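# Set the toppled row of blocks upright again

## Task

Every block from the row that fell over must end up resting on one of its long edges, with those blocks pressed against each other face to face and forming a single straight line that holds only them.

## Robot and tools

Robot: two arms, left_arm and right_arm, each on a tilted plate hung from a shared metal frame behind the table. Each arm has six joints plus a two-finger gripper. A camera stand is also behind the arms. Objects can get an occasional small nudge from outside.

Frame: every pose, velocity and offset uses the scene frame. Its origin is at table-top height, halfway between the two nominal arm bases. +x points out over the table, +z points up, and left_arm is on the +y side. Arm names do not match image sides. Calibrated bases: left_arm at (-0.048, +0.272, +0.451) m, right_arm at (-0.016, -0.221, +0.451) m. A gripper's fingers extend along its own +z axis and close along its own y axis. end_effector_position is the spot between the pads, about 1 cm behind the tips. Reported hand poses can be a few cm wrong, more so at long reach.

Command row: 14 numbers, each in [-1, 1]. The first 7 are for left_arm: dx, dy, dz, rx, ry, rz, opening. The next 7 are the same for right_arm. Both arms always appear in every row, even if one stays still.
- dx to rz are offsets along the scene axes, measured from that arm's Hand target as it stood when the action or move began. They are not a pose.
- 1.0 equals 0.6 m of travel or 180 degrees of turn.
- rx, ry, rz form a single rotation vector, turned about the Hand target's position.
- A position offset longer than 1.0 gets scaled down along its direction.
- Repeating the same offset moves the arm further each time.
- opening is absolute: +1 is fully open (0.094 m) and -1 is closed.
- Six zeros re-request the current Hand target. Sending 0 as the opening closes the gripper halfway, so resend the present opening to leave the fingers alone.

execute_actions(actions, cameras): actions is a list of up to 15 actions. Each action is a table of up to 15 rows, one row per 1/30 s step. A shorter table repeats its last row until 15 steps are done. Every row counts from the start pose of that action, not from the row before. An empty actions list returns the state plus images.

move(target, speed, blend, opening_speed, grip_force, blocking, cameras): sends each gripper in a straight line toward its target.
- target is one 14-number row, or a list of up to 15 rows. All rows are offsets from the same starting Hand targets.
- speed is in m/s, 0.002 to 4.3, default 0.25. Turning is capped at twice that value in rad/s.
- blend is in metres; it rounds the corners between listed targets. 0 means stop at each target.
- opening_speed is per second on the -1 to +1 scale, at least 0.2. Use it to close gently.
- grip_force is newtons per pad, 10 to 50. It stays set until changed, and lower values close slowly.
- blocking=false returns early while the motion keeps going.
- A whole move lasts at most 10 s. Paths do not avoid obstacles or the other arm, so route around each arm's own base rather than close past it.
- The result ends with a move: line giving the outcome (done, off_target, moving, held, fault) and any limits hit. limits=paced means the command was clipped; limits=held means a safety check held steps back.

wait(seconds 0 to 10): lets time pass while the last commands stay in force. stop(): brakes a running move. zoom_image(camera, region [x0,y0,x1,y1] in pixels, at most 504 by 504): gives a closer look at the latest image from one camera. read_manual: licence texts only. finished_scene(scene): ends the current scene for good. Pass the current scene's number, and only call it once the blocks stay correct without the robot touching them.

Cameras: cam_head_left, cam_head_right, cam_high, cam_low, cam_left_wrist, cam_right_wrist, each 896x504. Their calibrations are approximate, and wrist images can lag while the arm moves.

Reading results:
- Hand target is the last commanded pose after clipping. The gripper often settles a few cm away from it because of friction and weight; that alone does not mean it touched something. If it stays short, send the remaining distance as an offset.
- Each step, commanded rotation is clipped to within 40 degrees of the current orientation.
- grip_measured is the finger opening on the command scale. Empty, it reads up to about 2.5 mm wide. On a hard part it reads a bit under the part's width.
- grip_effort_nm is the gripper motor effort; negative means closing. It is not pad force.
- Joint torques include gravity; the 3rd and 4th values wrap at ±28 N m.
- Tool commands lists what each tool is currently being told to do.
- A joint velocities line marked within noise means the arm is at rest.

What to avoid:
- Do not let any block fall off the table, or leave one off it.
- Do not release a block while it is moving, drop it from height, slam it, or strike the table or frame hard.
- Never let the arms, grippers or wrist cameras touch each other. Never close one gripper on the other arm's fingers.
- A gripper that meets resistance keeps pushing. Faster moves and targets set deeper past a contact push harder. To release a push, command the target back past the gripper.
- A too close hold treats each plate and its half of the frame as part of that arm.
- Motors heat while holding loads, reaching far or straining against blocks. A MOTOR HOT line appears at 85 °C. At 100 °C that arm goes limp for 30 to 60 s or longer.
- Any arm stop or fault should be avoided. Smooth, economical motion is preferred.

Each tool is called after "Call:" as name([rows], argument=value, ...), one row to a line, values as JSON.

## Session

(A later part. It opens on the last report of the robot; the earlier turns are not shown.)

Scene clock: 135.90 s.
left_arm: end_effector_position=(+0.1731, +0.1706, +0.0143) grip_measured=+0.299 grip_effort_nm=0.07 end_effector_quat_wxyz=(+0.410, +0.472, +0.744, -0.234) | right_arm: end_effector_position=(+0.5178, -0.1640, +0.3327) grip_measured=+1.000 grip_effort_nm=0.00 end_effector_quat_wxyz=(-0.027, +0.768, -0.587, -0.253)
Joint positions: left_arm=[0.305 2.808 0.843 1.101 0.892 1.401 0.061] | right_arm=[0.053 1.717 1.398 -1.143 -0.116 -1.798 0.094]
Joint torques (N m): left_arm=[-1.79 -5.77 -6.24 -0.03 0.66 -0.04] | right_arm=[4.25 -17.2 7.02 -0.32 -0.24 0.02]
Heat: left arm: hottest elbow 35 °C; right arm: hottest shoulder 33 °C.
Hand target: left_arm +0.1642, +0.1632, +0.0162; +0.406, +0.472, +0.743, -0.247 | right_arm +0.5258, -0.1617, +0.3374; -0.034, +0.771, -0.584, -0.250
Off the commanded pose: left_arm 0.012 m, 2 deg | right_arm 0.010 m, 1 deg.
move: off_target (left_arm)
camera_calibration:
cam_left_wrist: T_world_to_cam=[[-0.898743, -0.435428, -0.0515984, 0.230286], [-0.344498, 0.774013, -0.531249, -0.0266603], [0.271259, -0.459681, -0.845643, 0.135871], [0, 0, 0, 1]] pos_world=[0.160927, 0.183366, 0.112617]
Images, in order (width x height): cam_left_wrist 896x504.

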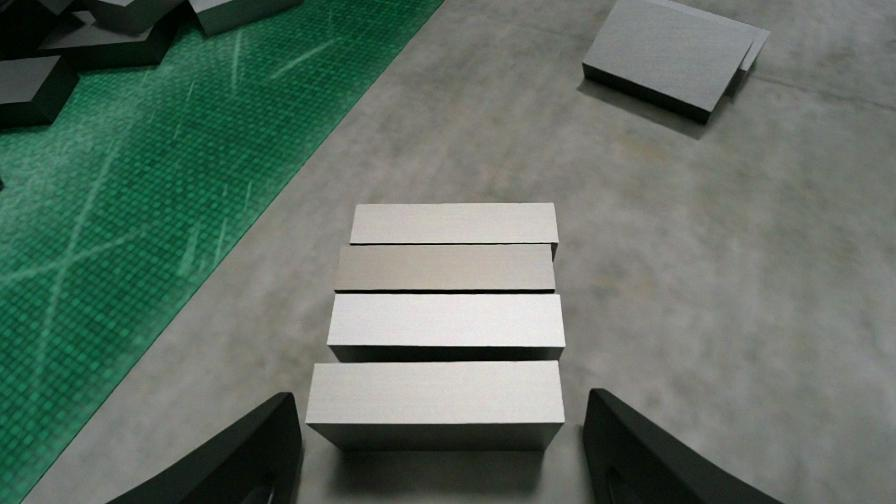

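Call:
move([
  [-0.0263, 0.0563, 0.0417, 0, 0, 0, 0.45, 0, 0, 0, 0, 0, 0, 1],
  [-0.002, -0.172, 0.14, 0.3616, 0.0542, -0.163, 0.45, 0, 0, 0, 0, 0, 0, 1],
  [-0.0095, -0.2145, 0.0413, 0.3616, 0.0542, -0.163, 0.45, 0, 0, 0, 0, 0, 0, 1],
], speed=[0.15, 0.35, 0.2], blend=[0.01, 0.03, 0], cameras=["cam_left_wrist"])

Scene clock: 142.53 s.
left_arm: end_effector_position=(+0.1635, +0.0317, +0.0404) grip_measured=+0.449 grip_effort_nm=0.07 end_effector_quat_wxyz=(-0.034, +0.758, +0.649, +0.059) | right_arm: end_effector_position=(+0.5178, -0.1640, +0.3327) grip_measured=+1.000 grip_effort_nm=0.00 end_effector_quat_wxyz=(-0.027, +0.768, -0.587, -0.253)
Joint positions: left_arm=[-0.629 2.575 0.935 0.3 -0.599 1.168 0.068] | right_arm=[0.053 1.717 1.398 -1.143 -0.116 -1.798 0.094]
Joint torques (N m): left_arm=[-7.06 -10.05 -2.35 -0.35 -0.07 -0.29] | right_arm=[4.19 -17.44 7.08 -0.39 -0.25 -0.01]
Heat: left arm: hottest elbow 35 °C; right arm: hottest shoulder 33 °C.
Hand target: left_arm +0.1585, +0.0345, +0.0410; -0.041, +0.755, +0.652, +0.060 | right_arm +0.5258, -0.1617, +0.3374; -0.034, +0.771, -0.584, -0.250
Off the commanded pose: left_arm 0.006 m, 1 deg | right_arm 0.010 m, 1 deg.
move: done
camera_calibration:
cam_left_wrist: T_world_to_cam=[[-0.985053, 0.170997, -0.0207585, 0.156126], [0.134495, 0.83882, 0.527534, -0.0316767], [0.107619, 0.516857, -0.84928, 0.0926454], [0, 0, 0, 1]] pos_world=[0.148082, -0.0480105, 0.0986334]
Images, in order (width x height): cam_left_wrist 896x504.

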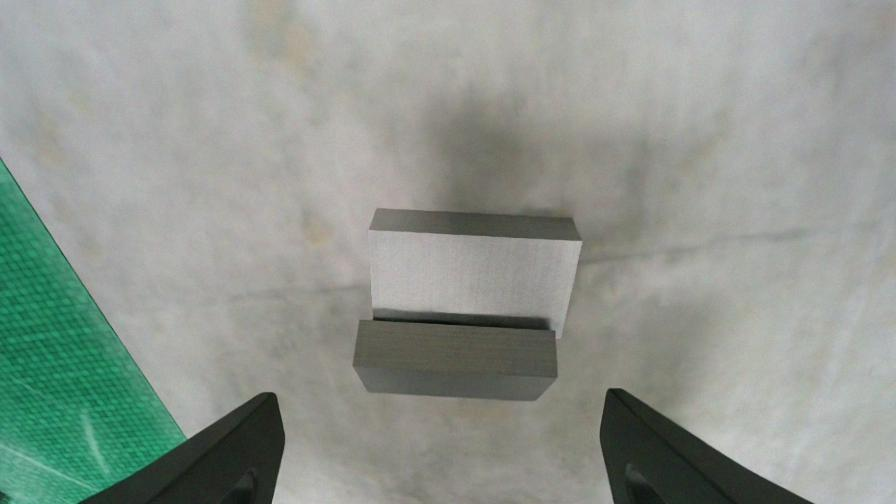

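Call:
move(target=[0.001, 0.0097, -0.0397, 0, 0, -0.0167, 0.45, 0, 0, 0, 0, 0, 0, 1], speed=0.1, cameras=["cam_left_wrist"])

Scene clock: 145.33 s.
left_arm: end_effector_position=(+0.1598, +0.0399, +0.0189) grip_measured=+0.449 grip_effort_nm=0.07 end_effector_quat_wxyz=(-0.044, +0.768, +0.636, +0.058) | right_arm: end_effector_position=(+0.5178, -0.1640, +0.3327) grip_measured=+1.000 grip_effort_nm=0.00 end_effector_quat_wxyz=(-0.027, +0.768, -0.587, -0.253)
Joint positions: left_arm=[-0.592 2.627 0.969 0.323 -0.596 1.233 0.068] | right_arm=[0.053 1.717 1.398 -1.143 -0.116 -1.798 0.094]
Joint torques (N m): left_arm=[-6.59 -9.52 -2.56 1.18 0.15 0] | right_arm=[3.96 -17.44 7.01 -0.32 -0.26 0]
Heat: left arm: hottest elbow 35 °C; right arm: hottest shoulder 33 °C.
Hand target: left_arm +0.1591, +0.0403, +0.0172; -0.039, +0.772, +0.631, +0.061 | right_arm +0.5258, -0.1617, +0.3374; -0.034, +0.771, -0.584, -0.250
Off the commanded pose: left_arm 0.002 m, 1 deg | right_arm 0.010 m, 1 deg.
move: done
camera_calibration:
cam_left_wrist: T_world_to_cam=[[-0.979382, 0.201995, -0.00283777, 0.148228], [0.168888, 0.826408, 0.537146, -0.0319753], [0.110846, 0.525593, -0.843484, 0.0694926], [0, 0, 0, 1]] pos_world=[0.142869, -0.0400414, 0.076212]
Images, in order (width x height): cam_left_wrist 896x504.

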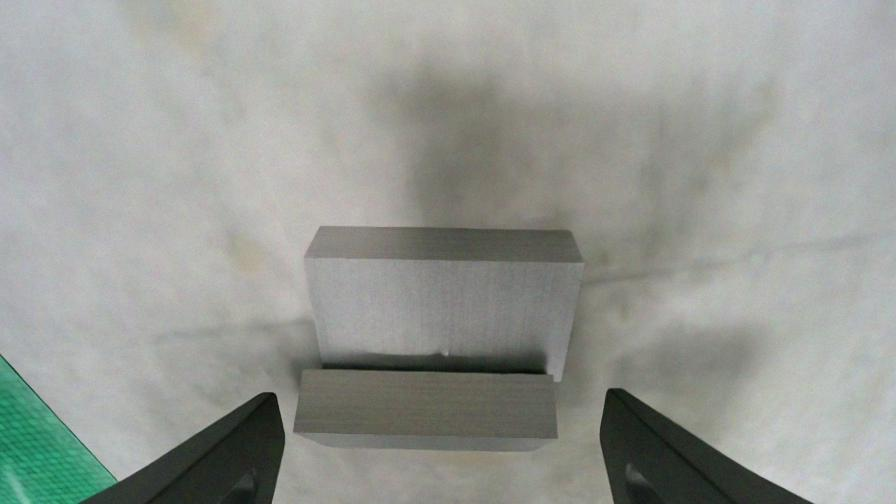

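Call:
move(target=[0.002, 0, 0, 0, 0, 0, -0.11, 0, 0, 0, 0, 0, 0, 1], speed=0.05, opening_speed=0.7, cameras=["cam_left_wrist"])

Scene clock: 147.13 s.
left_arm: end_effector_position=(+0.1604, +0.0409, +0.0190) grip_measured=-0.082 grip_effort_nm=-1.02 end_effector_quat_wxyz=(-0.045, +0.769, +0.635, +0.061) | right_arm: end_effector_position=(+0.5178, -0.1640, +0.3327) grip_measured=+1.000 grip_effort_nm=0.00 end_effector_quat_wxyz=(-0.027, +0.768, -0.587, -0.253)
Joint positions: left_arm=[-0.592 2.627 0.969 0.323 -0.602 1.237 0.043] | right_arm=[0.053 1.717 1.398 -1.143 -0.116 -1.798 0.094]
Joint torques (N m): left_arm=[-6.48 -9.64 -2.48 1.1 0.14 0] | right_arm=[4.07 -17.32 7.1 -0.38 -0.24 -0.01]
Heat: left arm: hottest elbow 35 °C; right arm: hottest shoulder 33 °C.
Hand target: left_arm +0.1603, +0.0403, +0.0172; -0.039, +0.772, +0.631, +0.061 | right_arm +0.5258, -0.1617, +0.3374; -0.034, +0.771, -0.584, -0.250
Off the commanded pose: left_arm 0.002 m, 1 deg | right_arm 0.010 m, 1 deg.
move: done
camera_calibration:
cam_left_wrist: T_world_to_cam=[[-0.978694, 0.205279, -0.00431957, 0.148338], [0.17021, 0.822905, 0.542085, -0.0330115], [0.114833, 0.5298, -0.840312, 0.0682685], [0, 0, 0, 1]] pos_world=[0.142957, -0.039454, 0.0759026]
Images, in order (width x height): cam_left_wrist 896x504.

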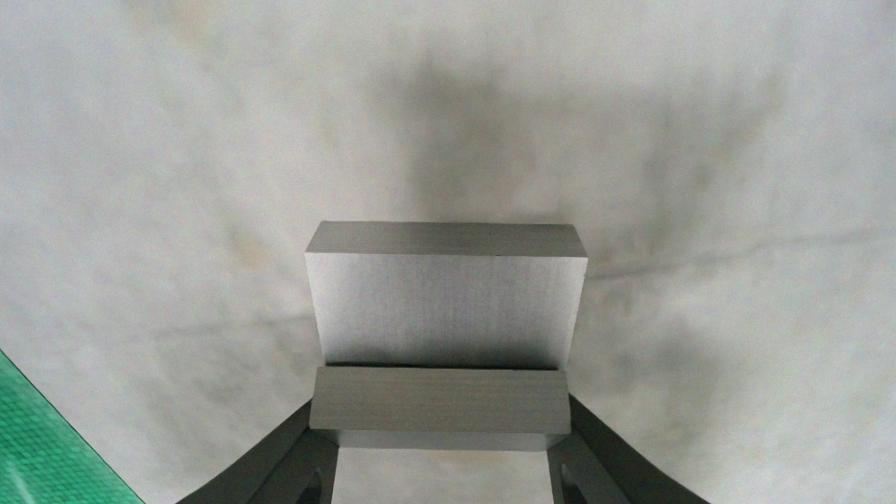

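Call:
move([
  [0, 0, 0.08, 0, 0, 0, -0.11, 0, 0, 0, 0, 0, 0, 1],
  [-0.002, 0.2373, 0.115, -0.3527, -0.0435, 0.1793, -0.11, 0, 0, 0, 0, 0, 0, 1],
  [-0.002, 0.2253, 0.0138, -0.3527, -0.0435, 0.1793, -0.11, 0, 0, 0, 0, 0, 0, 1],
], speed=[0.12, 0.32, 0.13], blend=[0.015, 0.015, 0], cameras=["cam_left_wrist"])

Scene clock: 152.60 s.
left_arm: end_effector_position=(+0.1664, +0.1837, +0.0211) grip_measured=-0.082 grip_effort_nm=-1.03 end_effector_quat_wxyz=(+0.393, +0.476, +0.754, -0.224) | right_arm: end_effector_position=(+0.5178, -0.1640, +0.3327) grip_measured=+1.000 grip_effort_nm=0.00 end_effector_quat_wxyz=(-0.027, +0.768, -0.587, -0.253)
Joint positions: left_arm=[0.336 2.777 0.802 1.072 0.868 1.442 0.043] | right_arm=[0.053 1.717 1.398 -1.143 -0.116 -1.798 0.094]
Joint torques (N m): left_arm=[-1.67 -5.95 -6.48 -0.03 0.96 -0.02] | right_arm=[4.31 -17.38 7.04 -0.35 -0.26 0.01]
Heat: left arm: hottest elbow 35 °C; right arm: hottest shoulder 33 °C.
Hand target: left_arm +0.1591, +0.1755, +0.0255; +0.393, +0.476, +0.750, -0.239 | right_arm +0.5258, -0.1617, +0.3374; -0.034, +0.771, -0.584, -0.250
Off the commanded pose: left_arm 0.012 m, 2 deg | right_arm 0.010 m, 1 deg.
move: off_target (left_arm)
camera_calibration:
cam_left_wrist: T_world_to_cam=[[-0.898274, -0.436897, -0.0471734, 0.230404], [-0.359399, 0.79219, -0.493221, -0.0371631], [0.252857, -0.426093, -0.868624, 0.146831], [0, 0, 0, 1]] pos_world=[0.156482, 0.192667, 0.12008]
Images, in order (width x height): cam_left_wrist 896x504.

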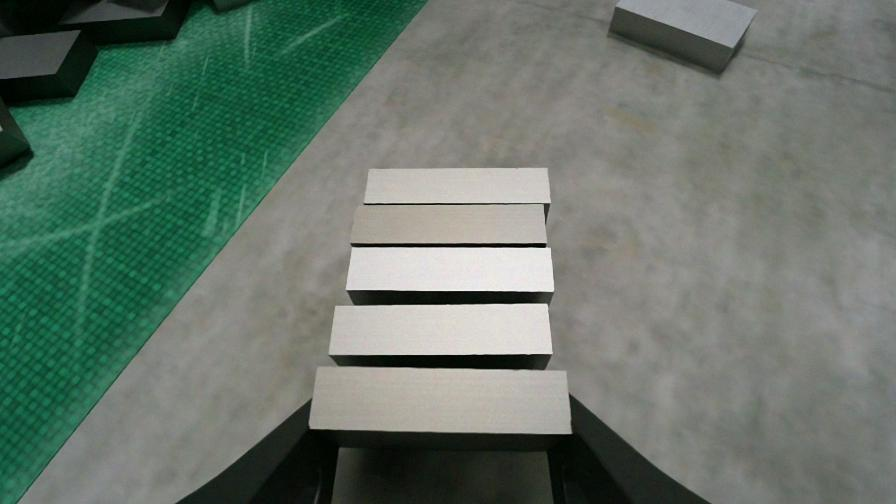

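Call:
move(target=[0.0032, -0.0078, -0.005, 0, 0, 0, -0.11, 0, 0, 0, 0, 0, 0, 1], speed=0.06, cameras=["cam_left_wrist"])

Scene clock: 154.73 s.
left_arm: end_effector_position=(+0.1672, +0.1796, +0.0190) grip_measured=-0.082 grip_effort_nm=-1.03 end_effector_quat_wxyz=(+0.395, +0.479, +0.751, -0.226) | right_arm: end_effector_position=(+0.5178, -0.1640, +0.3327) grip_measured=+1.000 grip_effort_nm=0.00 end_effector_quat_wxyz=(-0.027, +0.768, -0.587, -0.253)
Joint positions: left_arm=[0.325 2.783 0.811 1.072 0.868 1.442 0.043] | right_arm=[0.053 1.717 1.398 -1.143 -0.116 -1.798 0.094]
Joint torques (N m): left_arm=[-2.2 -5.71 -6.43 0.58 0.57 -0.21] | right_arm=[4.25 -17.2 7.04 -0.35 -0.26 -0.02]
Heat: left arm: hottest elbow 35 °C; right arm: hottest shoulder 33 °C.
Hand target: left_arm +0.1611, +0.1708, +0.0225; +0.393, +0.476, +0.750, -0.239 | right_arm +0.5258, -0.1617, +0.3374; -0.034, +0.771, -0.584, -0.250
Off the commanded pose: left_arm 0.011 m, 2 deg | right_arm 0.010 m, 1 deg.
move: off_target (left_arm)
camera_calibration:
cam_left_wrist: T_world_to_cam=[[-0.901895, -0.428998, -0.0504634, 0.228424], [-0.349596, 0.793552, -0.498054, -0.0363999], [0.253709, -0.43155, -0.865677, 0.143904], [0, 0, 0, 1]] pos_world=[0.15678, 0.188981, 0.117973]
Images, in order (width x height): cam_left_wrist 896x504.

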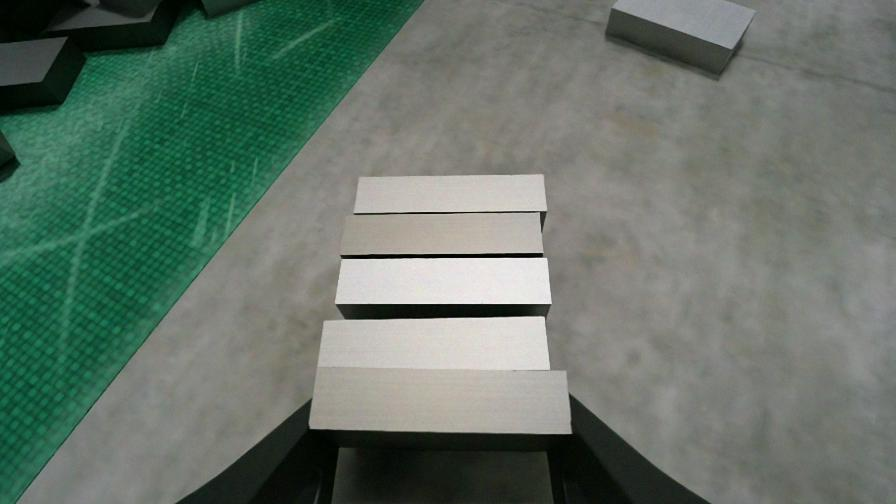

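Call:
move([
  [-0.002, 0.006, 0.06, 0, 0, 0, -0.11, 0, 0, 0, 0, 0, 0, 1],
  [-0.002, -0.02, 0.085, 0, 0, 0, -0.11, 0, 0, 0, 0, 0, 0, 1],
  [-0.002, 0.016, 0.085, 0, 0, 0, -0.11, 0, 0, 0, 0, 0, 0, 1],
  [-0.0015, 0.0038, -0.0005, 0, 0, 0, -0.11, 0, 0, 0, 0, 0, 0, 1],
], speed=[0.2, 0.25, 0.25, 0.15], blend=[0.01, 0.004, 0.01, 0], cameras=["cam_left_wrist"])

Scene clock: 157.37 s.
left_arm: end_effector_position=(+0.1668, +0.1799, +0.0191) grip_measured=-0.082 grip_effort_nm=-1.03 end_effector_quat_wxyz=(+0.394, +0.476, +0.753, -0.226) | right_arm: end_effector_position=(+0.5178, -0.1640, +0.3327) grip_measured=+1.000 grip_effort_nm=0.00 end_effector_quat_wxyz=(-0.027, +0.768, -0.587, -0.253)
Joint positions: left_arm=[0.325 2.785 0.809 1.078 0.865 1.431 0.043] | right_arm=[0.053 1.717 1.398 -1.143 -0.116 -1.798 0.094]
Joint torques (N m): left_arm=[-1.44 -5.89 -6.32 -0.03 0.87 -0.02] | right_arm=[3.96 -17.14 7.09 -0.38 -0.24 -0.01]
Heat: left arm: hottest elbow 35 °C; right arm: hottest shoulder 33 °C.
Hand target: left_arm +0.1602, +0.1731, +0.0222; +0.393, +0.476, +0.750, -0.239 | right_arm +0.5258, -0.1617, +0.3374; -0.034, +0.771, -0.584, -0.250
Off the commanded pose: left_arm 0.010 m, 2 deg | right_arm 0.010 m, 1 deg.
move: done
camera_calibration:
cam_left_wrist: T_world_to_cam=[[-0.899148, -0.435323, -0.0450233, 0.228823], [-0.358125, 0.791, -0.49605, -0.0348474], [0.251556, -0.429898, -0.867126, 0.144223], [0, 0, 0, 1]] pos_world=[0.156986, 0.189177, 0.118075]
Images, in order (width x height): cam_left_wrist 896x504.

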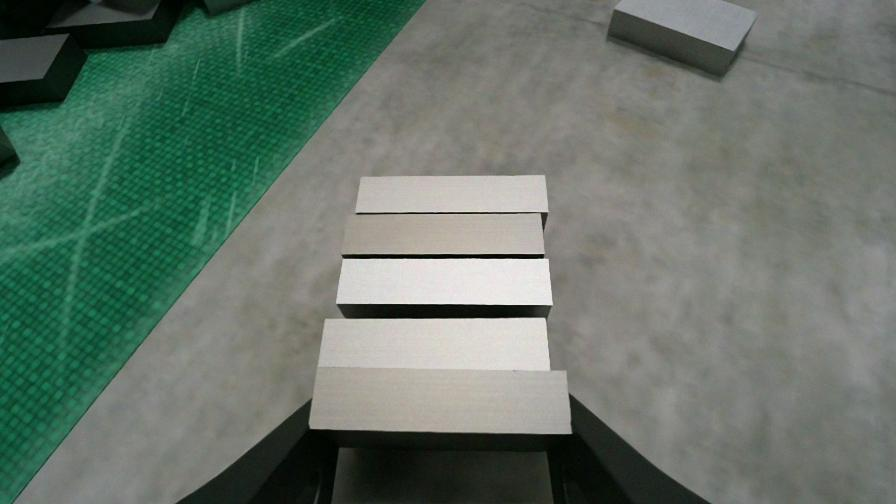

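Call:
move([
  [-0.002, 0.006, 0.05, 0, 0, 0, -0.11, 0, 0, 0, 0, 0, 0, 1],
  [-0.002, -0.015, 0.075, 0, 0, 0, -0.11, 0, 0, 0, 0, 0, 0, 1],
  [-0.002, 0.018, 0.075, 0, 0, 0, -0.11, 0, 0, 0, 0, 0, 0, 1],
  [-0.0015, 0.0045, 0, 0, 0, 0, -0.11, 0, 0, 0, 0, 0, 0, 1],
], speed=[0.2, 0.25, 0.25, 0.15], blend=[0.01, 0.004, 0.01, 0], cameras=["cam_left_wrist"])

Scene clock: 159.50 s.
left_arm: end_effector_position=(+0.1676, +0.1829, +0.0189) grip_measured=-0.082 grip_effort_nm=-1.03 end_effector_quat_wxyz=(+0.395, +0.476, +0.752, -0.226) | right_arm: end_effector_position=(+0.5178, -0.1640, +0.3327) grip_measured=+1.000 grip_effort_nm=0.00 end_effector_quat_wxyz=(-0.027, +0.768, -0.587, -0.253)
Joint positions: left_arm=[0.334 2.78 0.811 1.066 0.872 1.444 0.043] | right_arm=[0.053 1.717 1.398 -1.143 -0.116 -1.798 0.094]
Joint torques (N m): left_arm=[-1.44 -5.89 -6.42 -0.05 0.84 -0.02] | right_arm=[4.19 -17.55 7.01 -0.36 -0.24 -0.03]
Heat: left arm: hottest elbow 35 °C; right arm: hottest shoulder 33 °C.
Hand target: left_arm +0.1593, +0.1758, +0.0222; +0.393, +0.476, +0.750, -0.239 | right_arm +0.5258, -0.1617, +0.3374; -0.034, +0.771, -0.584, -0.250
Off the commanded pose: left_arm 0.011 m, 2 deg | right_arm 0.010 m, 1 deg.
move: off_target (left_arm); blend cut to 0.0098 m at target 1, 0.0099 m at target 3
camera_calibration:
cam_left_wrist: T_world_to_cam=[[-0.89935, -0.43457, -0.0481558, 0.230772], [-0.355581, 0.791043, -0.497808, -0.0374628], [0.254426, -0.43058, -0.865949, 0.144823], [0, 0, 0, 1]] pos_world=[0.157377, 0.192279, 0.117873]
Images, in order (width x height): cam_left_wrist 896x504.

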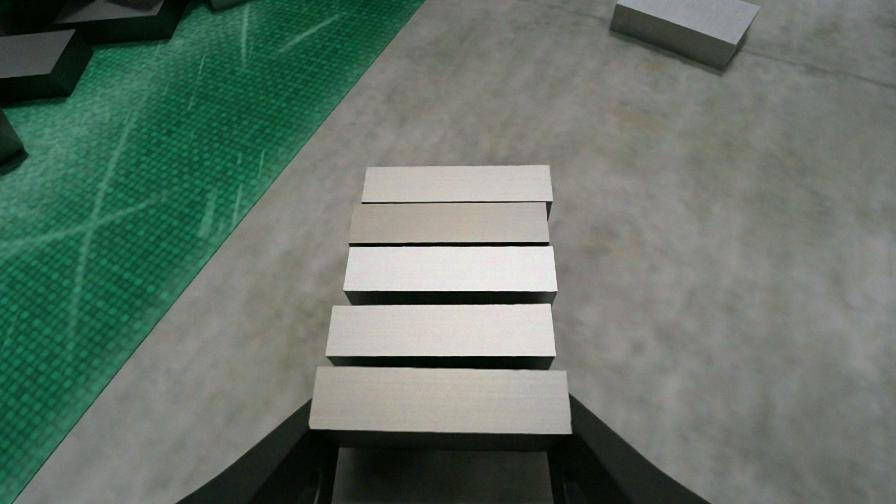

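Call:
move(target=[0.0015, -0.0055, -0.0055, 0, 0, 0, -0.11, 0, 0, 0, 0, 0, 0, 1], speed=0.04)

Call:
move(target=[0, -0.0005, -0.0035, 0, 0, 0, -0.11, 0, 0, 0, 0, 0, 0, 1], speed=0.03, cameras=["cam_left_wrist"])

Scene clock: 161.27 s.
left_arm: end_effector_position=(+0.1665, +0.1822, +0.0156) grip_measured=-0.082 grip_effort_nm=-1.03 end_effector_quat_wxyz=(+0.395, +0.476, +0.752, -0.226) | right_arm: end_effector_position=(+0.5178, -0.1640, +0.3327) grip_measured=+1.000 grip_effort_nm=-0.01 end_effector_quat_wxyz=(-0.027, +0.768, -0.587, -0.253)
Joint positions: left_arm=[0.334 2.789 0.82 1.066 0.872 1.444 0.043] | right_arm=[0.053 1.717 1.398 -1.143 -0.116 -1.798 0.094]
Joint torques (N m): left_arm=[-2.2 -5.77 -6.41 0.34 0.58 -0.14] | right_arm=[4.25 -17.61 7.04 -0.35 -0.25 0.01]
Heat: left arm: hottest elbow 36 °C; right arm: hottest shoulder 33 °C.
Hand target: left_arm +0.1602, +0.1725, +0.0189; +0.393, +0.476, +0.750, -0.239 | right_arm +0.5258, -0.1617, +0.3374; -0.034, +0.771, -0.584, -0.250
Off the commanded pose: left_arm 0.012 m, 2 deg | right_arm 0.010 m, 1 deg.
move: off_target (left_arm)

Scene clock: 162.27 s.
left_arm: end_effector_position=(+0.1670, +0.1817, +0.0147) grip_measured=-0.082 grip_effort_nm=-1.03 end_effector_quat_wxyz=(+0.394, +0.473, +0.754, -0.228) | right_arm: end_effector_position=(+0.5178, -0.1640, +0.3327) grip_measured=+1.000 grip_effort_nm=0.00 end_effector_quat_wxyz=(-0.027, +0.768, -0.587, -0.253)
Joint positions: left_arm=[0.333 2.791 0.823 1.066 0.872 1.433 0.043] | right_arm=[0.053 1.717 1.398 -1.143 -0.116 -1.798 0.094]
Joint torques (N m): left_arm=[-2.2 -5.66 -6.15 0.28 0.57 -0.15] | right_arm=[4.37 -17.26 7.04 -0.31 -0.26 0]
Heat: left arm: hottest elbow 36 °C; right arm: hottest shoulder 33 °C.
Hand target: left_arm +0.1602, +0.1722, +0.0168; +0.393, +0.476, +0.750, -0.239 | right_arm +0.5258, -0.1617, +0.3374; -0.034, +0.771, -0.584, -0.250
Off the commanded pose: left_arm 0.012 m, 1 deg | right_arm 0.010 m, 1 deg.
move: off_target (left_arm)
camera_calibration:
cam_left_wrist: T_world_to_cam=[[-0.897412, -0.439285, -0.0410003, 0.229929], [-0.362506, 0.787137, -0.499004, -0.0369875], [0.251478, -0.432949, -0.865629, 0.141747], [0, 0, 0, 1]] pos_world=[0.157286, 0.191487, 0.11367]
Images, in order (width x height): cam_left_wrist 896x504.

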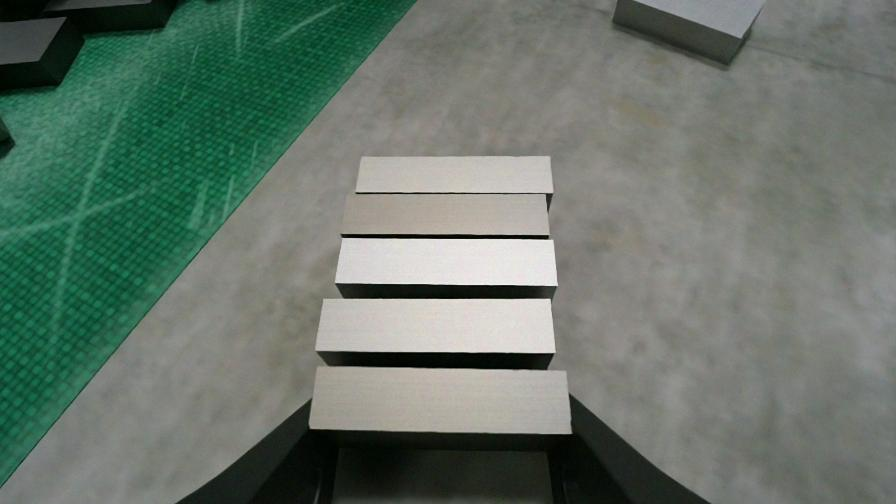

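Call:
move(target=[0, 0, 0.001, 0, 0, 0, 0.3, 0, 0, 0, 0, 0, 0, 1], speed=0.03, opening_speed=0.7, cameras=["cam_left_wrist"])

Scene clock: 164.00 s.
left_arm: end_effector_position=(+0.1670, +0.1811, +0.0149) grip_measured=+0.299 grip_effort_nm=0.08 end_effector_quat_wxyz=(+0.396, +0.477, +0.751, -0.226) | right_arm: end_effector_position=(+0.5178, -0.1640, +0.3327) grip_measured=+1.000 grip_effort_nm=0.00 end_effector_quat_wxyz=(-0.027, +0.768, -0.587, -0.253)
Joint positions: left_arm=[0.331 2.791 0.823 1.066 0.872 1.444 0.061] | right_arm=[0.053 1.717 1.398 -1.143 -0.116 -1.798 0.094]
Joint torques (N m): left_arm=[-2.08 -5.77 -6.27 0.31 0.56 -0.16] | right_arm=[3.84 -17.32 7.12 -0.31 -0.23 -0.01]
Heat: left arm: hottest elbow 36 °C; right arm: hottest shoulder 33 °C.
Hand target: left_arm +0.1602, +0.1722, +0.0174; +0.393, +0.476, +0.750, -0.239 | right_arm +0.5258, -0.1617, +0.3374; -0.034, +0.771, -0.584, -0.250
Off the commanded pose: left_arm 0.012 m, 2 deg | right_arm 0.010 m, 1 deg.
move: off_target (left_arm)
camera_calibration:
cam_left_wrist: T_world_to_cam=[[-0.900345, -0.432322, -0.0497761, 0.229118], [-0.352483, 0.791551, -0.499202, -0.038836], [0.255216, -0.431909, -0.865055, 0.140746], [0, 0, 0, 1]] pos_world=[0.156675, 0.190583, 0.113771]
Images, in order (width x height): cam_left_wrist 896x504.

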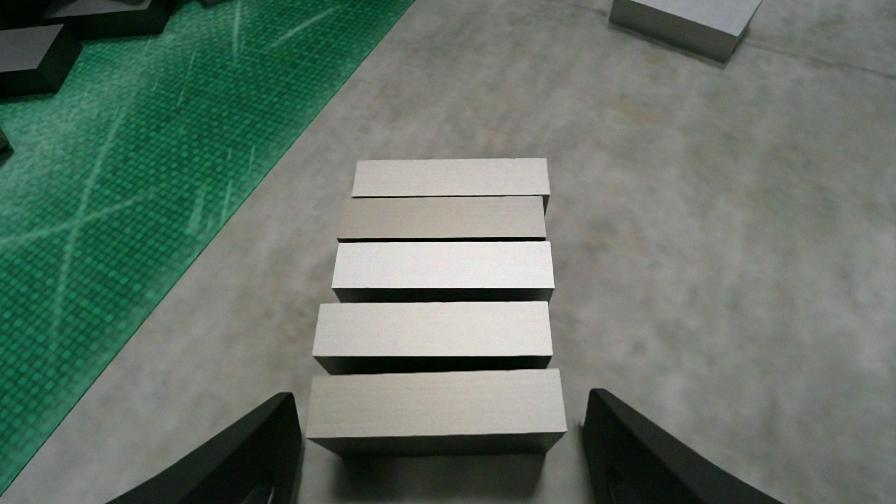

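Call:
move([
  [-0.0263, 0.0563, 0.0417, 0, 0, 0, 0.45, 0, 0, 0, 0, 0, 0, 1],
  [-0.0003, -0.2037, 0.1627, 0.426, 0.0486, -0.1741, 0.45, 0, 0, 0, 0, 0, 0, 1],
  [-0.017, -0.2703, 0.0327, 0.426, 0.0486, -0.1741, 0.45, 0, 0, 0, 0, 0, 0, 1],
], speed=[0.15, 0.35, 0.2], blend=[0.01, 0.03, 0], cameras=["cam_left_wrist"])

Scene clock: 170.50 s.
left_arm: end_effector_position=(+0.1549, +0.0062, +0.0348) grip_measured=+0.449 grip_effort_nm=0.07 end_effector_quat_wxyz=(-0.101, +0.764, +0.620, +0.146) | right_arm: end_effector_position=(+0.5178, -0.1640, +0.3327) grip_measured=+1.000 grip_effort_nm=0.00 end_effector_quat_wxyz=(-0.027, +0.768, -0.587, -0.253)
Joint positions: left_arm=[-0.752 2.665 1.116 -0.016 -0.817 0.98 0.068] | right_arm=[0.053 1.717 1.398 -1.143 -0.116 -1.798 0.094]
Joint torques (N m): left_arm=[-8.12 -11.16 -1.5 -0.72 -0.22 -0.28] | right_arm=[4.13 -17.26 7.06 -0.29 -0.26 -0.01]
Heat: left arm: hottest elbow 36 °C; right arm: hottest shoulder 33 °C.
Hand target: left_arm +0.1500, +0.0100, +0.0370; -0.110, +0.767, +0.615, +0.148 | right_arm +0.5258, -0.1617, +0.3374; -0.034, +0.771, -0.584, -0.250
Off the commanded pose: left_arm 0.007 m, 1 deg | right_arm 0.010 m, 1 deg.
move: done
camera_calibration:
cam_left_wrist: T_world_to_cam=[[-0.974387, 0.224028, -0.0195515, 0.149883], [0.146195, 0.697115, 0.701895, -0.0131541], [0.170874, 0.681059, -0.712012, 0.0864533], [0, 0, 0, 1]] pos_world=[0.133195, -0.083288, 0.073719]
Images, in order (width x height): cam_left_wrist 896x504.

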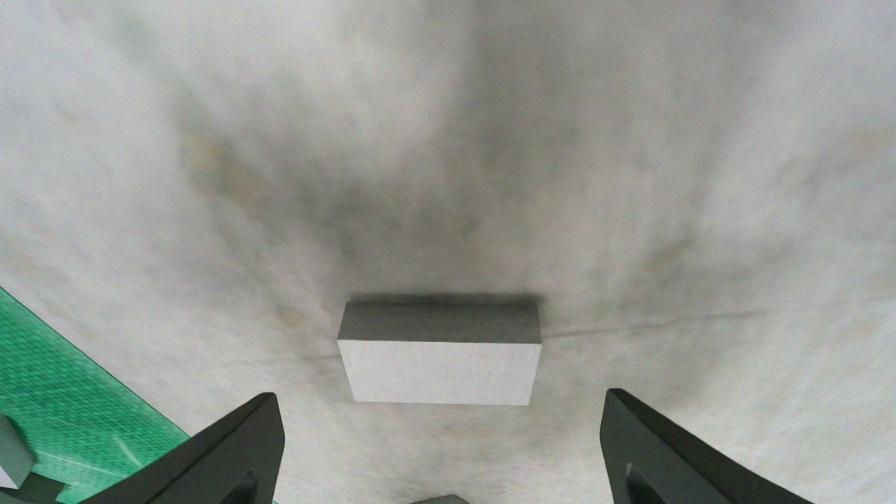

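Call:
move(target=[0.009, 0.006, -0.0358, 0, 0, 0, 0.45, 0, 0, 0, 0, 0, 0, 1], speed=0.08, cameras=["cam_left_wrist"])

Scene clock: 172.70 s.
left_arm: end_effector_position=(+0.1586, +0.0104, +0.0180) grip_measured=+0.449 grip_effort_nm=0.07 end_effector_quat_wxyz=(-0.107, +0.761, +0.623, +0.146) | right_arm: end_effector_position=(+0.5178, -0.1640, +0.3327) grip_measured=+1.000 grip_effort_nm=0.00 end_effector_quat_wxyz=(-0.027, +0.768, -0.587, -0.253)
Joint positions: left_arm=[-0.72 2.697 1.15 -0.002 -0.817 1.008 0.068] | right_arm=[0.053 1.717 1.398 -1.143 -0.116 -1.798 0.094]
Joint torques (N m): left_arm=[-7.59 -10.4 -1.47 0.79 -0.21 0] | right_arm=[4.07 -17.55 7.06 -0.43 -0.25 0.01]
Heat: left arm: hottest elbow 35 °C; right arm: hottest shoulder 33 °C.
Hand target: left_arm +0.1554, +0.0136, +0.0155; -0.110, +0.767, +0.615, +0.148 | right_arm +0.5258, -0.1617, +0.3374; -0.034, +0.771, -0.584, -0.250
Off the commanded pose: left_arm 0.005 m, 1 deg | right_arm 0.010 m, 1 deg.
move: done
camera_calibration:
cam_left_wrist: T_world_to_cam=[[-0.976507, 0.21518, -0.0115039, 0.152561], [0.144231, 0.69233, 0.70702, -0.00452897], [0.160101, 0.68875, -0.7071, 0.0724727], [0, 0, 0, 1]] pos_world=[0.138027, -0.0796081, 0.0562026]
Images, in order (width x height): cam_left_wrist 896x504.

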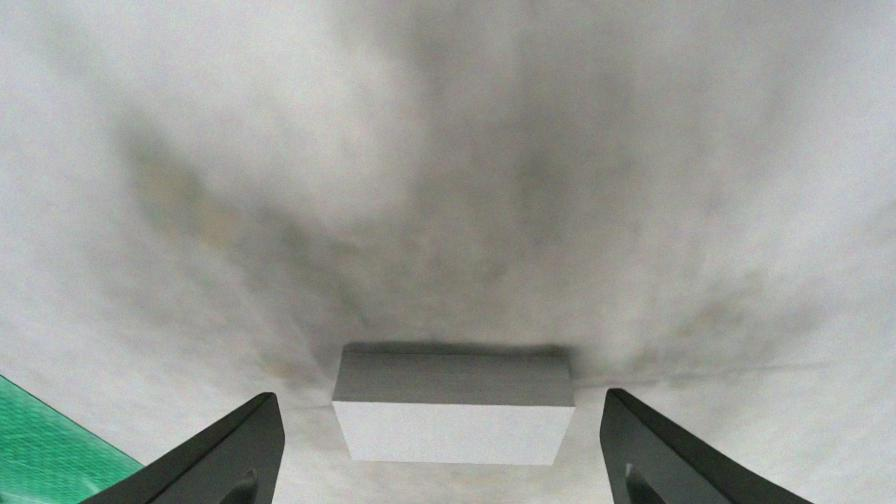

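Call:
move(target=[-0.002, 0.002, -0.003, 0, 0, 0, -0.11, 0, 0, 0, 0, 0, 0, 1], speed=0.05, opening_speed=0.6, cameras=["cam_left_wrist"])

Scene clock: 174.97 s.
left_arm: end_effector_position=(+0.1571, +0.0111, +0.0172) grip_measured=-0.086 grip_effort_nm=-1.02 end_effector_quat_wxyz=(-0.108, +0.763, +0.620, +0.145) | right_arm: end_effector_position=(+0.5178, -0.1640, +0.3327) grip_measured=+1.000 grip_effort_nm=0.00 end_effector_quat_wxyz=(-0.027, +0.768, -0.587, -0.253)
Joint positions: left_arm=[-0.72 2.7 1.15 -0.002 -0.817 1.013 0.043] | right_arm=[0.053 1.717 1.398 -1.143 -0.116 -1.798 0.094]
Joint torques (N m): left_arm=[-7.36 -10.34 -1.57 0.81 -0.21 0] | right_arm=[4.19 -17.26 7.09 -0.36 -0.24 -0.02]
Heat: left arm: hottest elbow 35 °C; right arm: hottest shoulder 33 °C.
Hand target: left_arm +0.1542, +0.0148, +0.0137; -0.110, +0.767, +0.615, +0.148 | right_arm +0.5258, -0.1617, +0.3374; -0.034, +0.771, -0.584, -0.250
Off the commanded pose: left_arm 0.006 m, 1 deg | right_arm 0.010 m, 1 deg.
move: done
camera_calibration:
cam_left_wrist: T_world_to_cam=[[-0.975284, 0.220828, -0.00743922, 0.150476], [0.150838, 0.69002, 0.707898, -0.0053534], [0.161457, 0.68928, -0.706275, 0.0714879], [0, 0, 0, 1]] pos_world=[0.136022, -0.0788106, 0.0553992]
Images, in order (width x height): cam_left_wrist 896x504.

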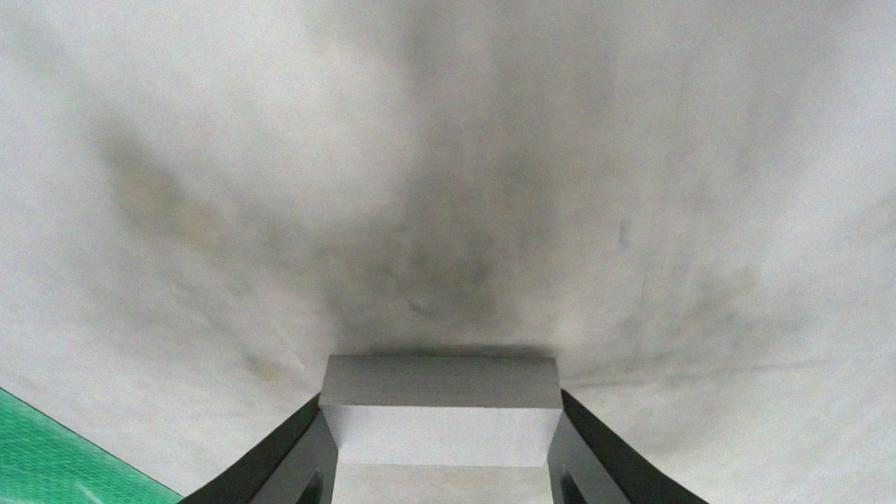

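Call:
move([
  [0, 0, 0.1, 0, 0, 0, -0.11, 0, 0, 0, 0, 0, 0, 1],
  [-0.0042, 0.3065, 0.135, -0.465, -0.0531, 0.1678, -0.11, 0, 0, 0, 0, 0, 0, 1],
  [-0.0042, 0.2945, 0.028, -0.465, -0.0531, 0.1678, -0.11, 0, 0, 0, 0, 0, 0, 1],
], speed=[0.12, 0.32, 0.13], blend=[0.02, 0.015, 0], cameras=["cam_left_wrist"])

Scene clock: 181.37 s.
left_arm: end_effector_position=(+0.1579, +0.2023, +0.0257) grip_measured=-0.087 grip_effort_nm=-1.03 end_effector_quat_wxyz=(+0.437, +0.459, +0.731, -0.253) | right_arm: end_effector_position=(+0.5178, -0.1640, +0.3327) grip_measured=+1.000 grip_effort_nm=0.00 end_effector_quat_wxyz=(-0.027, +0.768, -0.587, -0.253)
Joint positions: left_arm=[0.443 2.779 0.837 0.929 1.047 1.576 0.043] | right_arm=[0.053 1.717 1.398 -1.143 -0.116 -1.798 0.094]
Joint torques (N m): left_arm=[-1.38 -5.89 -6.52 -0.28 0.97 0] | right_arm=[4.42 -17.2 7.01 -0.36 -0.26 -0.01]
Heat: left arm: hottest elbow 35 °C; right arm: hottest shoulder 33 °C.
Hand target: left_arm +0.1516, +0.1915, +0.0305; +0.438, +0.459, +0.725, -0.268 | right_arm +0.5258, -0.1617, +0.3374; -0.034, +0.771, -0.584, -0.250
Off the commanded pose: left_arm 0.013 m, 2 deg | right_arm 0.010 m, 1 deg.
move: off_target (left_arm)
camera_calibration:
cam_left_wrist: T_world_to_cam=[[-0.895501, -0.442866, -0.0441254, 0.231806], [-0.333621, 0.733592, -0.592064, -0.0423132], [0.294575, -0.515473, -0.804682, 0.170782], [0, 0, 0, 1]] pos_world=[0.143158, 0.221733, 0.122601]
Images, in order (width x height): cam_left_wrist 896x504.

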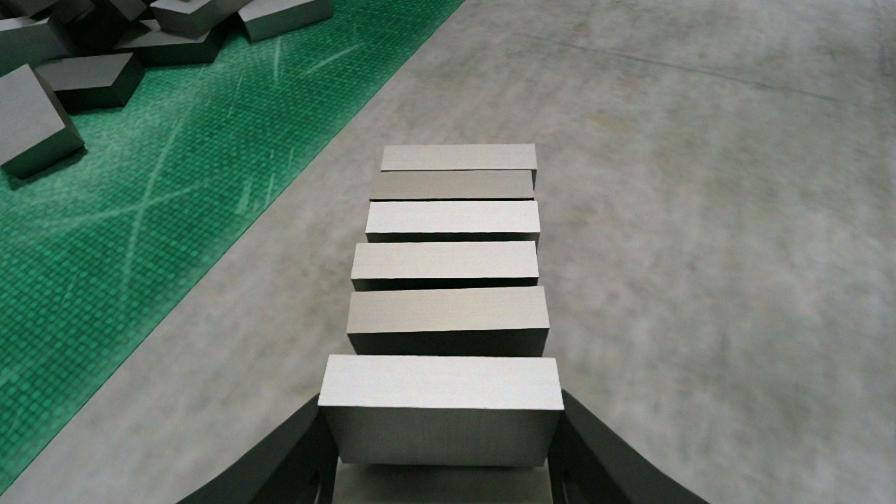

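Call:
move(target=[0.0045, -0.0105, -0.0045, 0, 0, 0, -0.11, 0, 0, 0, 0, 0, 0, 1], speed=0.06, cameras=["cam_left_wrist"])

Scene clock: 183.70 s.
left_arm: end_effector_position=(+0.1564, +0.1922, +0.0245) grip_measured=-0.087 grip_effort_nm=-1.03 end_effector_quat_wxyz=(+0.436, +0.461, +0.727, -0.263) | right_arm: end_effector_position=(+0.5178, -0.1640, +0.3327) grip_measured=+1.000 grip_effort_nm=0.00 end_effector_quat_wxyz=(-0.027, +0.768, -0.587, -0.253)
Joint positions: left_arm=[0.419 2.789 0.845 0.929 1.046 1.566 0.043] | right_arm=[0.053 1.717 1.398 -1.143 -0.116 -1.798 0.094]
Joint torques (N m): left_arm=[-1.49 -5.66 -6.52 1.39 0.57 -0.29] | right_arm=[4.25 -17.44 7.04 -0.35 -0.25 -0.02]
Heat: left arm: hottest elbow 35 °C; right arm: hottest shoulder 33 °C.
Hand target: left_arm +0.1543, +0.1852, +0.0278; +0.438, +0.459, +0.725, -0.268 | right_arm +0.5258, -0.1617, +0.3374; -0.034, +0.771, -0.584, -0.250
Off the commanded pose: left_arm 0.008 m, 1 deg | right_arm 0.010 m, 1 deg.
move: done
camera_calibration:
cam_left_wrist: T_world_to_cam=[[-0.902935, -0.428473, -0.0334569, 0.224012], [-0.32428, 0.730313, -0.601236, -0.0367254], [0.282047, -0.532028, -0.798371, 0.170056], [0, 0, 0, 1]] pos_world=[0.142395, 0.213278, 0.121182]
Images, in order (width x height): cam_left_wrist 896x504.

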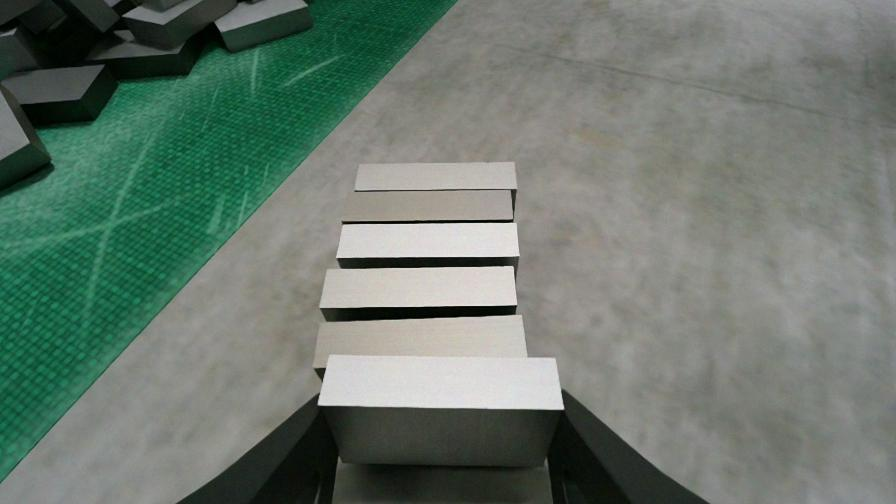

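Call:
move([
  [-0.002, 0.006, 0.05, 0, 0, 0, -0.11, 0, 0, 0, 0, 0, 0, 1],
  [-0.002, -0.02, 0.085, 0, 0, 0, -0.11, 0, 0, 0, 0, 0, 0, 1],
  [-0.002, 0.016, 0.085, 0, 0, 0, -0.11, 0, 0, 0, 0, 0, 0, 1],
  [-0.0017, 0.002, 0.0003, 0, 0, 0, -0.11, 0, 0, 0, 0, 0, 0, 1],
], speed=[0.2, 0.25, 0.25, 0.15], blend=[0.009, 0.004, 0.009, 0], cameras=["cam_left_wrist"])

Scene clock: 186.23 s.
left_arm: end_effector_position=(+0.1593, +0.1952, +0.0241) grip_measured=-0.087 grip_effort_nm=-1.03 end_effector_quat_wxyz=(+0.439, +0.463, +0.727, -0.252) | right_arm: end_effector_position=(+0.5178, -0.1640, +0.3327) grip_measured=+1.000 grip_effort_nm=0.00 end_effector_quat_wxyz=(-0.027, +0.768, -0.587, -0.253)
Joint positions: left_arm=[0.422 2.791 0.843 0.96 1.041 1.557 0.043] | right_arm=[0.053 1.717 1.398 -1.143 -0.116 -1.798 0.094]
Joint torques (N m): left_arm=[-1.26 -5.89 -6.39 -0.21 0.81 -0.12] | right_arm=[4.25 -17.44 7.04 -0.4 -0.23 0]
Heat: left arm: hottest elbow 35 °C; right arm: hottest shoulder 33 °C.
Hand target: left_arm +0.1533, +0.1864, +0.0280; +0.438, +0.459, +0.725, -0.268 | right_arm +0.5258, -0.1617, +0.3374; -0.034, +0.771, -0.584, -0.250
Off the commanded pose: left_arm 0.011 m, 2 deg | right_arm 0.010 m, 1 deg.
move: off_target (left_arm)
camera_calibration:
cam_left_wrist: T_world_to_cam=[[-0.898912, -0.434929, -0.0528601, 0.229042], [-0.321084, 0.736045, -0.595939, -0.0399916], [0.298099, -0.518724, -0.801288, 0.165383], [0, 0, 0, 1]] pos_world=[0.143747, 0.214841, 0.120794]
Images, in order (width x height): cam_left_wrist 896x504.

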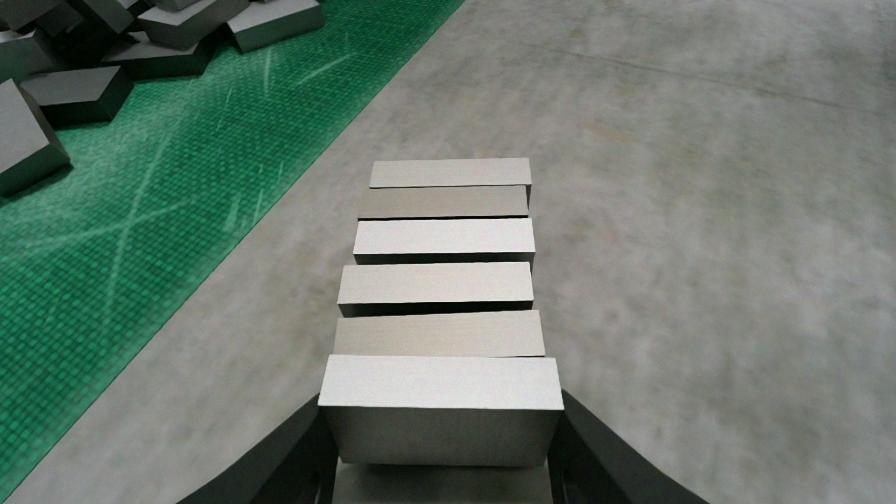

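Call:
move(target=[0, 0, -0.005, 0, 0, 0, -0.11, 0, 0, 0, 0, 0, 0, 1], speed=0.04)

Call:
move(target=[0, 0.0003, -0.0033, 0, 0, 0, -0.11, 0, 0, 0, 0, 0, 0, 1], speed=0.03, cameras=["cam_left_wrist"])

Scene clock: 187.80 s.
left_arm: end_effector_position=(+0.1612, +0.1961, +0.0212) grip_measured=-0.087 grip_effort_nm=-1.03 end_effector_quat_wxyz=(+0.441, +0.464, +0.726, -0.250) | right_arm: end_effector_position=(+0.5178, -0.1640, +0.3327) grip_measured=+1.000 grip_effort_nm=0.00 end_effector_quat_wxyz=(-0.027, +0.768, -0.587, -0.253)
Joint positions: left_arm=[0.422 2.794 0.852 0.96 1.041 1.557 0.043] | right_arm=[0.053 1.717 1.398 -1.143 -0.116 -1.798 0.094]
Joint torques (N m): left_arm=[-1.14 -5.71 -6.46 -0.38 0.81 -0.12] | right_arm=[4.07 -17.38 7.04 -0.32 -0.25 0]
Heat: left arm: hottest elbow 35 °C; right arm: hottest shoulder 33 °C.
Hand target: left_arm +0.1533, +0.1864, +0.0250; +0.438, +0.459, +0.725, -0.268 | right_arm +0.5258, -0.1617, +0.3374; -0.034, +0.771, -0.584, -0.250
Off the commanded pose: left_arm 0.013 m, 2 deg | right_arm 0.010 m, 1 deg.
move: off_target (left_arm)

Scene clock: 188.80 s.
left_arm: end_effector_position=(+0.1605, +0.1957, +0.0196) grip_measured=-0.087 grip_effort_nm=-1.03 end_effector_quat_wxyz=(+0.439, +0.461, +0.728, -0.253) | right_arm: end_effector_position=(+0.5178, -0.1640, +0.3327) grip_measured=+1.000 grip_effort_nm=0.00 end_effector_quat_wxyz=(-0.027, +0.768, -0.587, -0.253)
Joint positions: left_arm=[0.422 2.797 0.857 0.954 1.041 1.551 0.043] | right_arm=[0.053 1.717 1.398 -1.143 -0.116 -1.798 0.094]
Joint torques (N m): left_arm=[-1.2 -5.6 -6.3 -0.28 0.82 -0.11] | right_arm=[4.07 -17.14 7.05 -0.38 -0.24 0.01]
Heat: left arm: hottest elbow 35 °C; right arm: hottest shoulder 33 °C.
Hand target: left_arm +0.1533, +0.1866, +0.0230; +0.438, +0.459, +0.725, -0.268 | right_arm +0.5258, -0.1617, +0.3374; -0.034, +0.771, -0.584, -0.250
Off the commanded pose: left_arm 0.012 m, 2 deg | right_arm 0.010 m, 1 deg.
move: off_target (left_arm)
camera_calibration:
cam_left_wrist: T_world_to_cam=[[-0.897755, -0.437746, -0.0491361, 0.230333], [-0.325296, 0.734048, -0.596118, -0.0416038], [0.297017, -0.519184, -0.801392, 0.161939], [0, 0, 0, 1]] pos_world=[0.145151, 0.215443, 0.116293]
Images, in order (width x height): cam_left_wrist 896x504.

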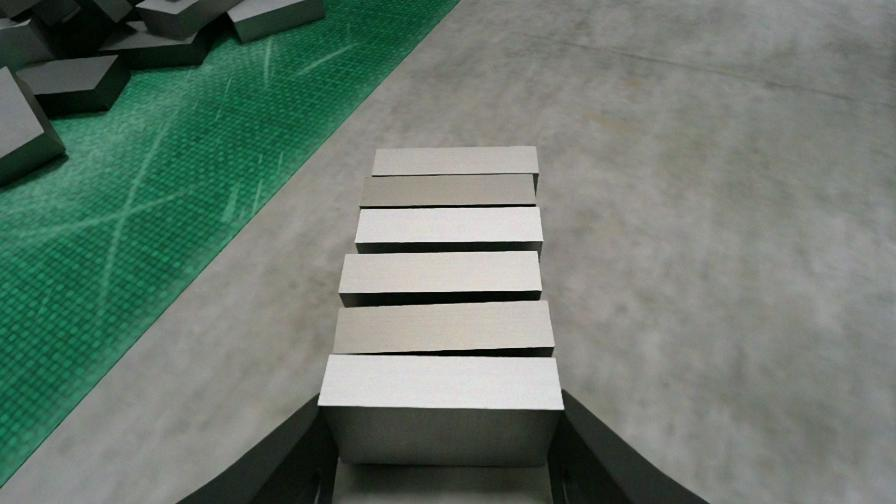

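Call:
move(target=[-0.0005, 0.002, -0.0033, 0, 0, 0, -0.11, 0, 0, 0, 0, 0, 0, 1], speed=0.03)

Call:
move(target=[0, 0.001, -0.0033, 0, 0, 0, -0.11, 0, 0, 0, 0, 0, 0, 1], speed=0.03, cameras=["cam_left_wrist"])

Scene clock: 190.43 s.
left_arm: end_effector_position=(+0.1604, +0.1952, +0.0193) grip_measured=-0.087 grip_effort_nm=-1.03 end_effector_quat_wxyz=(+0.438, +0.458, +0.729, -0.258) | right_arm: end_effector_position=(+0.5178, -0.1640, +0.3327) grip_measured=+1.000 grip_effort_nm=0.00 end_effector_quat_wxyz=(-0.027, +0.768, -0.587, -0.253)
Joint positions: left_arm=[0.422 2.797 0.86 0.944 1.046 1.546 0.043] | right_arm=[0.053 1.717 1.398 -1.143 -0.116 -1.798 0.094]
Joint torques (N m): left_arm=[-0.91 -5.48 -6.09 -0.32 0.75 -0.04] | right_arm=[4.13 -17.26 7.02 -0.36 -0.25 0.01]
Heat: left arm: hottest elbow 35 °C; right arm: hottest shoulder 33 °C.
Hand target: left_arm +0.1530, +0.1878, +0.0210; +0.438, +0.459, +0.725, -0.268 | right_arm +0.5258, -0.1617, +0.3374; -0.034, +0.771, -0.584, -0.250
Off the commanded pose: left_arm 0.011 m, 1 deg | right_arm 0.010 m, 1 deg.
move: off_target (left_arm)

Scene clock: 191.47 s.
left_arm: end_effector_position=(+0.1607, +0.1949, +0.0191) grip_measured=-0.087 grip_effort_nm=-1.03 end_effector_quat_wxyz=(+0.439, +0.457, +0.729, -0.260) | right_arm: end_effector_position=(+0.5178, -0.1640, +0.3327) grip_measured=+1.000 grip_effort_nm=0.00 end_effector_quat_wxyz=(-0.027, +0.768, -0.587, -0.253)
Joint positions: left_arm=[0.422 2.797 0.863 0.938 1.05 1.546 0.043] | right_arm=[0.053 1.717 1.398 -1.143 -0.116 -1.798 0.094]
Joint torques (N m): left_arm=[-0.73 -5.36 -5.87 -0.31 0.62 0] | right_arm=[3.9 -17.49 7.02 -0.34 -0.25 0.01]
Heat: left arm: hottest elbow 35 °C; right arm: hottest shoulder 33 °C.
Hand target: left_arm +0.1530, +0.1884, +0.0190; +0.438, +0.459, +0.725, -0.268 | right_arm +0.5258, -0.1617, +0.3374; -0.034, +0.771, -0.584, -0.250
Off the commanded pose: left_arm 0.010 m, 1 deg | right_arm 0.010 m, 1 deg.
move: done
camera_calibration:
cam_left_wrist: T_world_to_cam=[[-0.897396, -0.439766, -0.0358712, 0.230298], [-0.331157, 0.725024, -0.603884, -0.0383281], [0.291575, -0.530044, -0.796265, 0.163967], [0, 0, 0, 1]] pos_world=[0.146167, 0.215975, 0.115676]
Images, in order (width x height): cam_left_wrist 896x504.

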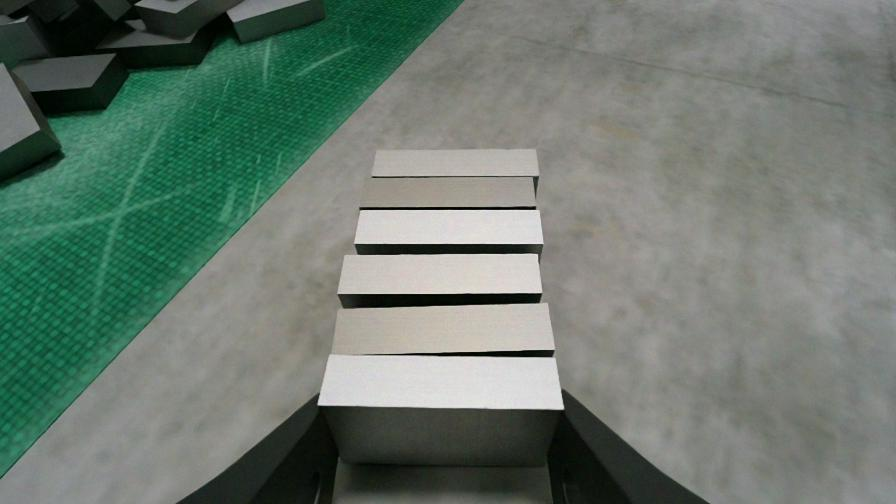

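Call:
move(target=[0,0,0.001,0,0,0,0.35,0,0,0,0,0,0,1], speed=0.03, opening_speed=0.6, cameras=["cam_left_wrist"])

Scene clock: 194.90 s.
left_arm: end_effector_position=(+0.1609, +0.1950, +0.0175) grip_measured=+0.349 grip_effort_nm=0.08 end_effector_quat_wxyz=(+0.441, +0.461, +0.726, -0.257) | right_arm: end_effector_position=(+0.5178, -0.1640, +0.3327) grip_measured=+1.000 grip_effort_nm=0.00 end_effector_quat_wxyz=(-0.027, +0.768, -0.587, -0.253)
Joint positions: left_arm=[0.422 2.8 0.868 0.938 1.05 1.557 0.063] | right_arm=[0.053 1.717 1.398 -1.143 -0.116 -1.798 0.094]
Joint torques (N m): left_arm=[-0.73 -5.66 -6.31 -0.29 0.62 -0.01] | right_arm=[4.42 -17.08 7.01 -0.32 -0.26 -0.02]
Heat: left arm: hottest elbow 35 °C; right arm: hottest shoulder 33 °C.
Hand target: left_arm +0.1530, +0.1884, +0.0196; +0.438, +0.459, +0.725, -0.268 | right_arm +0.5258, -0.1617, +0.3374; -0.034, +0.771, -0.584, -0.250
Off the commanded pose: left_arm 0.010 m, 1 deg | right_arm 0.010 m, 1 deg.
move: done
camera_calibration:
cam_left_wrist: T_world_to_cam=[[-0.899223, -0.434985, -0.0467602, 0.23003], [-0.321602, 0.729698, -0.603418, -0.0417253], [0.296599, -0.527569, -0.796053, 0.161421], [0, 0, 0, 1]] pos_world=[0.145552, 0.215667, 0.114078]
Images, in order (width x height): cam_left_wrist 896x504.

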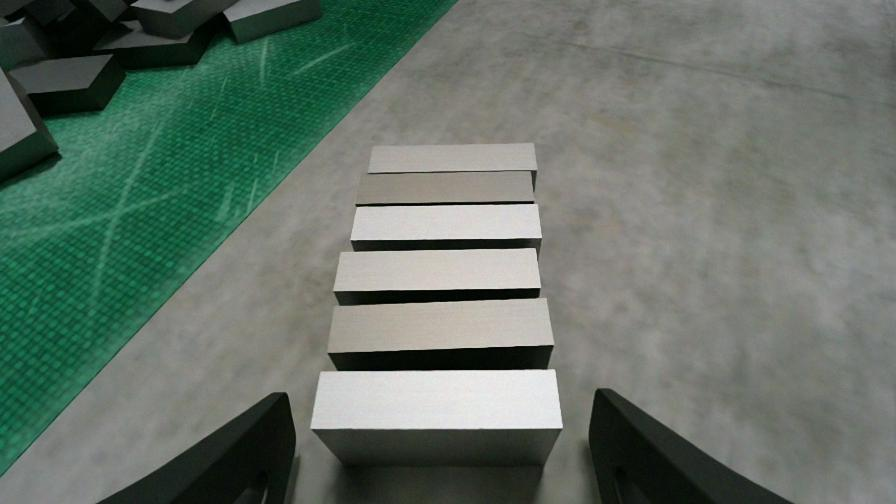

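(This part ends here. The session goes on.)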